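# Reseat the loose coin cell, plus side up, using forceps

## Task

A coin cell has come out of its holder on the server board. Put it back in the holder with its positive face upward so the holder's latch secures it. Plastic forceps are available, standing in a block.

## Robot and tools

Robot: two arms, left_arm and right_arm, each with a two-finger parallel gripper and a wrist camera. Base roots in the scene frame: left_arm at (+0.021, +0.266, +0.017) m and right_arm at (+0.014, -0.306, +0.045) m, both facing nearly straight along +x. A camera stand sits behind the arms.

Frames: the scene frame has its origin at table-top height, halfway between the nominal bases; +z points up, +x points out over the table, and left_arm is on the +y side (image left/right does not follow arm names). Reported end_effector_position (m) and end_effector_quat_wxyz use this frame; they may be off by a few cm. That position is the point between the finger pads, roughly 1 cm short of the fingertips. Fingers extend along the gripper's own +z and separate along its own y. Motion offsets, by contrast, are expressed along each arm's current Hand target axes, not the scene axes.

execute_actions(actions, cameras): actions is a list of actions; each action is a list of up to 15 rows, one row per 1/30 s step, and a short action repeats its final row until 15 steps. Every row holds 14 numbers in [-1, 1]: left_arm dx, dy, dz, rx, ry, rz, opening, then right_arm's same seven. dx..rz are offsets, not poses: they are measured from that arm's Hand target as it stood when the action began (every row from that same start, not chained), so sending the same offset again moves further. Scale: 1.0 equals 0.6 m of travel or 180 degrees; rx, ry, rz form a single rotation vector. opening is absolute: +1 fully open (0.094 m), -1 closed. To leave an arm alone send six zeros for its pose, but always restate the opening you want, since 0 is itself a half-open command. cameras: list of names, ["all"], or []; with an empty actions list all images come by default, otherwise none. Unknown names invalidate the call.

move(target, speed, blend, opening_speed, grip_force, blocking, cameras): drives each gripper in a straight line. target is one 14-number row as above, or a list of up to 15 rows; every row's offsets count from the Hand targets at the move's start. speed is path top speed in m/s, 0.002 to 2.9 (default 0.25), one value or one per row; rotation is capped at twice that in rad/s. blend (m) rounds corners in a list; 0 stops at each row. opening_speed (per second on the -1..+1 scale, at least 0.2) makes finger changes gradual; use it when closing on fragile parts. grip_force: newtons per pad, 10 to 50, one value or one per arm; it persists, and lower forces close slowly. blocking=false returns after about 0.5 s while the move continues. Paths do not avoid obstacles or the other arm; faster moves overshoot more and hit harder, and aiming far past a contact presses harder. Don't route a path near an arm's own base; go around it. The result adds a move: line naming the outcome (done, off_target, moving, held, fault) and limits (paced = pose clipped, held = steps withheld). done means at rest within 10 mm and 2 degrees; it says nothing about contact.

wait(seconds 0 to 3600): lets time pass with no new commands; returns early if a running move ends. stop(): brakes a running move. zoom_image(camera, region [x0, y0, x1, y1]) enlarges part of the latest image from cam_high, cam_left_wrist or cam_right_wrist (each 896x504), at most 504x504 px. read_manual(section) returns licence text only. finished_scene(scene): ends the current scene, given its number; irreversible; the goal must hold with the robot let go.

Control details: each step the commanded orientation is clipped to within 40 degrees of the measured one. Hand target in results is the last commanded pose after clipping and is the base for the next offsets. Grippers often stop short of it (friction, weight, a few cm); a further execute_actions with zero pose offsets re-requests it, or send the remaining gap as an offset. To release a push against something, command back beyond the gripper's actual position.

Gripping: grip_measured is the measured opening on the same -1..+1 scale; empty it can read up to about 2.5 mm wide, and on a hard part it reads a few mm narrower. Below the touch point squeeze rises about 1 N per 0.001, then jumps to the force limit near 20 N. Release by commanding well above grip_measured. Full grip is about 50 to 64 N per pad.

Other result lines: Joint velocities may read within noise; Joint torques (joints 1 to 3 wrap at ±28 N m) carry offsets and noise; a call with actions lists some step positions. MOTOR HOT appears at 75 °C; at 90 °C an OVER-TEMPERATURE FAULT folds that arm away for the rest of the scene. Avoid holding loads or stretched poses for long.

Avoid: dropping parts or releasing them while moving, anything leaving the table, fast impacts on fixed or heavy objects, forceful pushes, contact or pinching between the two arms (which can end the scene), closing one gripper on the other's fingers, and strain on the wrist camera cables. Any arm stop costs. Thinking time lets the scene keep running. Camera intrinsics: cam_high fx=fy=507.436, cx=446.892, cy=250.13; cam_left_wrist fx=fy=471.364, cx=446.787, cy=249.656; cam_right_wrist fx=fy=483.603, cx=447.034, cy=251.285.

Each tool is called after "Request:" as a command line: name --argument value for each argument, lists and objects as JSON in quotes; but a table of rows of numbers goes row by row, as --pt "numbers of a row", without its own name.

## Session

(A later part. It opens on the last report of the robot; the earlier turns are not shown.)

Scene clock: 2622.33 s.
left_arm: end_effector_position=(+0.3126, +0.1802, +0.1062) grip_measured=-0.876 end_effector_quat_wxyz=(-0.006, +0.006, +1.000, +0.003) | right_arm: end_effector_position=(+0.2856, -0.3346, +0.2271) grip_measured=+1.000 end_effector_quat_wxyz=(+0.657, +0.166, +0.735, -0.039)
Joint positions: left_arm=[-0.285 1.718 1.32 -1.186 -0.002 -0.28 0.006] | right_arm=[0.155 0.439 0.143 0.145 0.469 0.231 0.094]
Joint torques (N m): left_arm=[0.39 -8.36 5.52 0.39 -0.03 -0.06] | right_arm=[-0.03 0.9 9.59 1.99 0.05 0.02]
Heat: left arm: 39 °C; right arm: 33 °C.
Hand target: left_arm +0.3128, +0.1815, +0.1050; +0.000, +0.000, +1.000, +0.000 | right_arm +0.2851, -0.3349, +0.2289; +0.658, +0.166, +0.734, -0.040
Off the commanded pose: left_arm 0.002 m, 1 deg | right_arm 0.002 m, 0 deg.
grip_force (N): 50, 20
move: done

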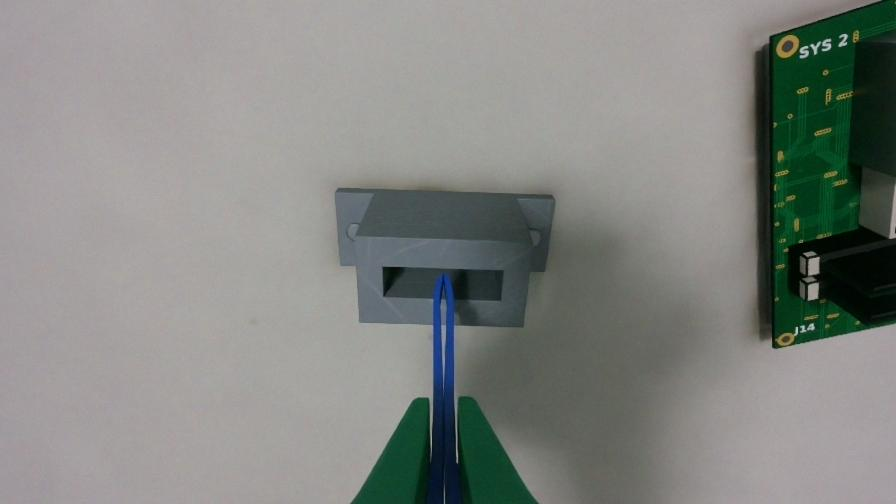

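Request:
move --target '[0.0025, 0, 0.062, 0, 0, 0, -0.9, 0, 0, 0, 0, 0, 0, 1]' --speed 0.08 --cameras '["cam_left_wrist"]'

Scene clock: 2634.37 s.
left_arm: end_effector_position=(+0.3113, +0.1805, +0.0764) grip_measured=-0.876 end_effector_quat_wxyz=(+0.004, +0.006, +1.000, +0.000) | right_arm: end_effector_position=(+0.2856, -0.3346, +0.2271) grip_measured=+1.000 end_effector_quat_wxyz=(+0.657, +0.166, +0.735, -0.039)
Joint positions: left_arm=[-0.285 1.718 1.199 -1.044 -0.002 -0.28 0.006] | right_arm=[0.155 0.439 0.143 0.145 0.469 0.231 0.094]
Joint torques (N m): left_arm=[0.27 -5.9 5.52 0.49 -0.03 -0.07] | right_arm=[-0.03 0.9 9.59 1.99 0.05 0.01]
Heat: left arm: 40 °C; right arm: 33 °C.
Hand target: left_arm +0.3112, +0.1815, +0.0677; +0.000, +0.000, +1.000, +0.000 | right_arm +0.2851, -0.3349, +0.2289; +0.658, +0.166, +0.734, -0.040
Off the commanded pose: left_arm 0.009 m, 1 deg | right_arm 0.002 m, 0 deg.
grip_force (N): 50, 20
move: done

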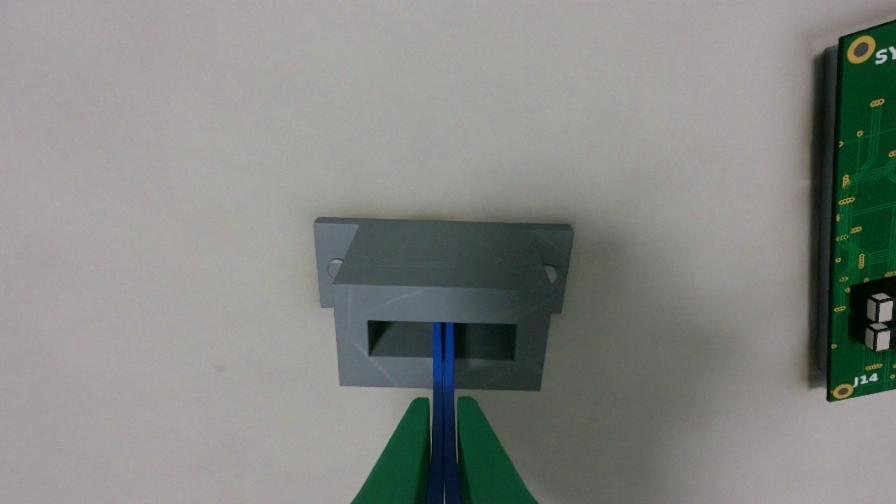

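Request:
move --target '[0, 0, 0.0117, 0, 0, 0, -0.9, 0, 0, 0, 0, 0, 0, 1]' --speed 0.05 --cameras '[]'

Request:
move --target '[0, 0, 0, 0, 0, 0, -0.6, 0, 0, 0, 0, 0, 0, 1]' --speed 0.05 --opening_speed 0.4 --cameras '["cam_left_wrist"]'

Scene clock: 2640.43 s.
left_arm: end_effector_position=(+0.3115, +0.1803, +0.0735) grip_measured=-0.876 end_effector_quat_wxyz=(+0.006, +0.006, +1.000, -0.001) | right_arm: end_effector_position=(+0.2856, -0.3346, +0.2271) grip_measured=+1.000 end_effector_quat_wxyz=(+0.657, +0.166, +0.735, -0.039)
Joint positions: left_arm=[-0.285 1.718 1.187 -1.027 -0.002 -0.28 0.006] | right_arm=[0.155 0.439 0.143 0.145 0.469 0.231 0.094]
Joint torques (N m): left_arm=[0.27 -5.2 4.92 0.64 -0.04 -0.07] | right_arm=[-0.03 0.88 9.59 1.99 0.05 0.02]
Heat: left arm: 39 °C; right arm: 33 °C.
Hand target: left_arm +0.3113, +0.1815, +0.0608; +0.000, +0.000, +1.000, +0.000 | right_arm +0.2851, -0.3349, +0.2289; +0.658, +0.166, +0.734, -0.040
Off the commanded pose: left_arm 0.013 m, 1 deg | right_arm 0.002 m, 0 deg.
grip_force (N): 50, 20
move: off_target (left_arm)

Scene clock: 2641.50 s.
left_arm: end_effector_position=(+0.3134, +0.1796, +0.0720) grip_measured=-0.603 end_effector_quat_wxyz=(+0.011, +0.006, +1.000, -0.003) | right_arm: end_effector_position=(+0.2856, -0.3346, +0.2271) grip_measured=+1.000 end_effector_quat_wxyz=(+0.657, +0.166, +0.735, -0.039)
Joint positions: left_arm=[-0.285 1.718 1.18 -1.011 -0.001 -0.28 0.019] | right_arm=[0.155 0.439 0.143 0.145 0.469 0.231 0.094]
Joint torques (N m): left_arm=[0.27 -5.23 5.41 0.46 -0.05 -0.06] | right_arm=[-0.05 0.9 9.58 1.99 0.05 0.02]
Heat: left arm: 39 °C; right arm: 33 °C.
Hand target: left_arm +0.3112, +0.1815, +0.0608; +0.000, +0.000, +1.000, +0.001 | right_arm +0.2851, -0.3349, +0.2289; +0.658, +0.166, +0.734, -0.040
Off the commanded pose: left_arm 0.012 m, 1 deg | right_arm 0.002 m, 0 deg.
grip_force (N): 50, 20
move: done

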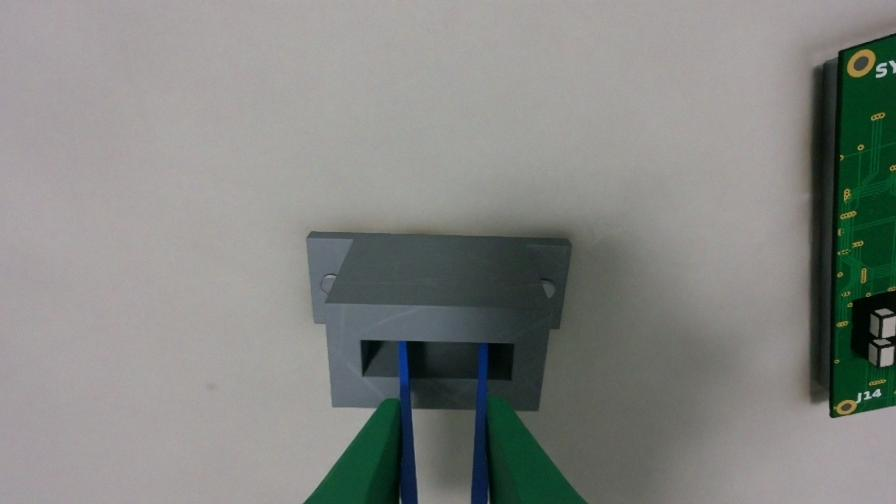

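Request:
move --target '[0, 0, 0, 0, 0, 0, -0.2, 0, 0, 0, 0, 0, 0, 1]' --speed 0.05 --opening_speed 0.5 --cameras '["cam_left_wrist"]'

Scene clock: 2647.03 s.
left_arm: end_effector_position=(+0.3135, +0.1796, +0.0720) grip_measured=-0.203 end_effector_quat_wxyz=(+0.011, +0.006, +1.000, -0.003) | right_arm: end_effector_position=(+0.2856, -0.3346, +0.2271) grip_measured=+1.000 end_effector_quat_wxyz=(+0.657, +0.166, +0.735, -0.039)
Joint positions: left_arm=[-0.285 1.718 1.18 -1.01 -0.001 -0.28 0.037] | right_arm=[0.155 0.439 0.143 0.145 0.469 0.231 0.094]
Joint torques (N m): left_arm=[0.28 -5.24 5.42 0.46 -0.05 -0.07] | right_arm=[-0.02 0.91 9.57 1.99 0.05 0.02]
Heat: left arm: 39 °C; right arm: 33 °C.
Hand target: left_arm +0.3113, +0.1815, +0.0608; +0.000, +0.000, +1.000, +0.000 | right_arm +0.2851, -0.3349, +0.2289; +0.658, +0.166, +0.734, -0.040
Off the commanded pose: left_arm 0.012 m, 2 deg | right_arm 0.002 m, 0 deg.
grip_force (N): 50, 20
move: done

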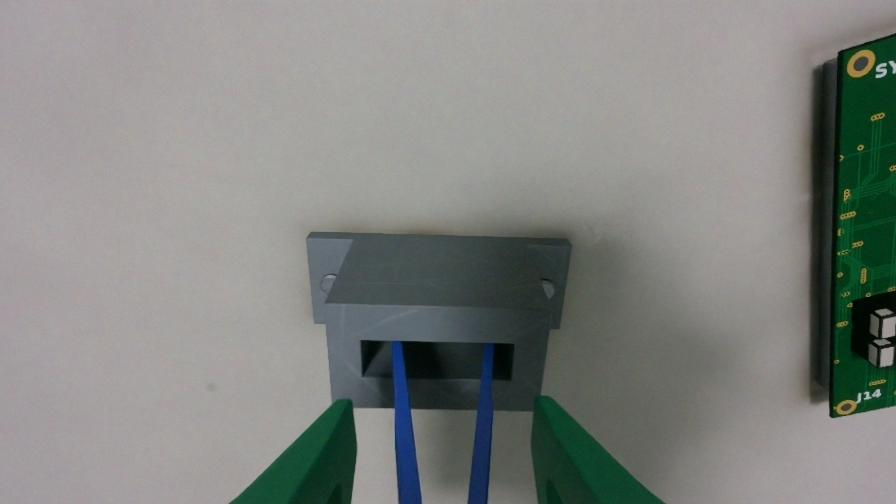

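Request:
move --target '[0, 0, -0.22, 0, 0, 0, -0.2, 0, 0, 0, 0, 0, 0, 1]' --speed 0.12 --cameras '["cam_left_wrist"]'

Scene clock: 2657.20 s.
left_arm: end_effector_position=(+0.3101, +0.1806, +0.1845) grip_measured=-0.202 end_effector_quat_wxyz=(-0.008, +0.006, +1.000, +0.003) | right_arm: end_effector_position=(+0.2856, -0.3346, +0.2271) grip_measured=+1.000 end_effector_quat_wxyz=(+0.657, +0.166, +0.735, -0.039)
Joint positions: left_arm=[-0.285 1.711 1.624 -1.5 -0.001 -0.28 0.037] | right_arm=[0.155 0.439 0.143 0.145 0.469 0.231 0.094]
Joint torques (N m): left_arm=[0.24 -7.82 9.06 0 -0.05 -0.07] | right_arm=[-0.03 0.91 9.59 1.99 0.05 0.02]
Heat: left arm: 38 °C; right arm: 33 °C.
Hand target: left_arm +0.3113, +0.1814, +0.1927; +0.000, +0.000, +1.000, +0.001 | right_arm +0.2851, -0.3349, +0.2289; +0.658, +0.166, +0.734, -0.040
Off the commanded pose: left_arm 0.008 m, 1 deg | right_arm 0.002 m, 0 deg.
grip_force (N): 50, 20
move: done

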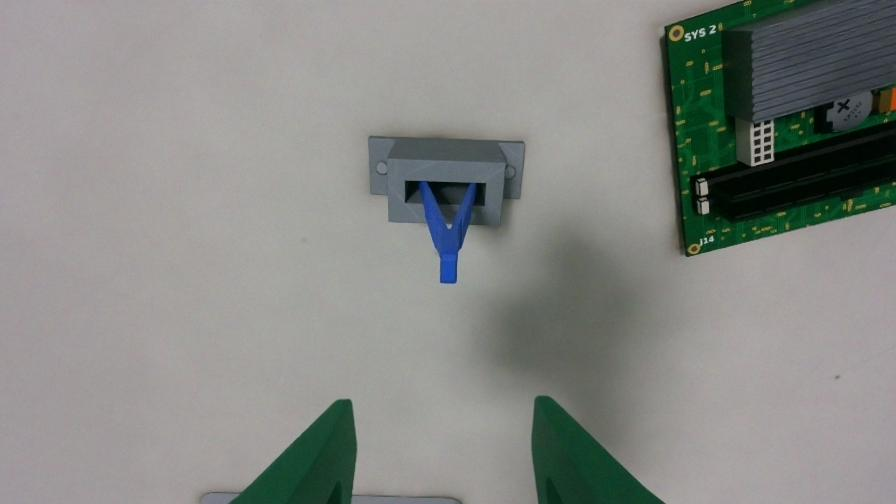

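Request:
zoom_image --camera "cam_left_wrist" --region '[800, 70, 896, 150]'

Scaled by 5.250 from the camera's image (finer frame: 1280x720).

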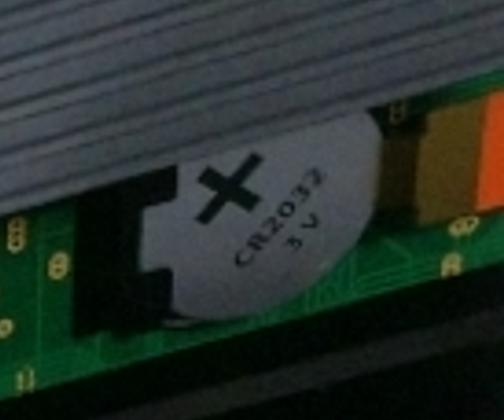

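Request:
finished_scene --scene 1

The scene is finished: the task was done.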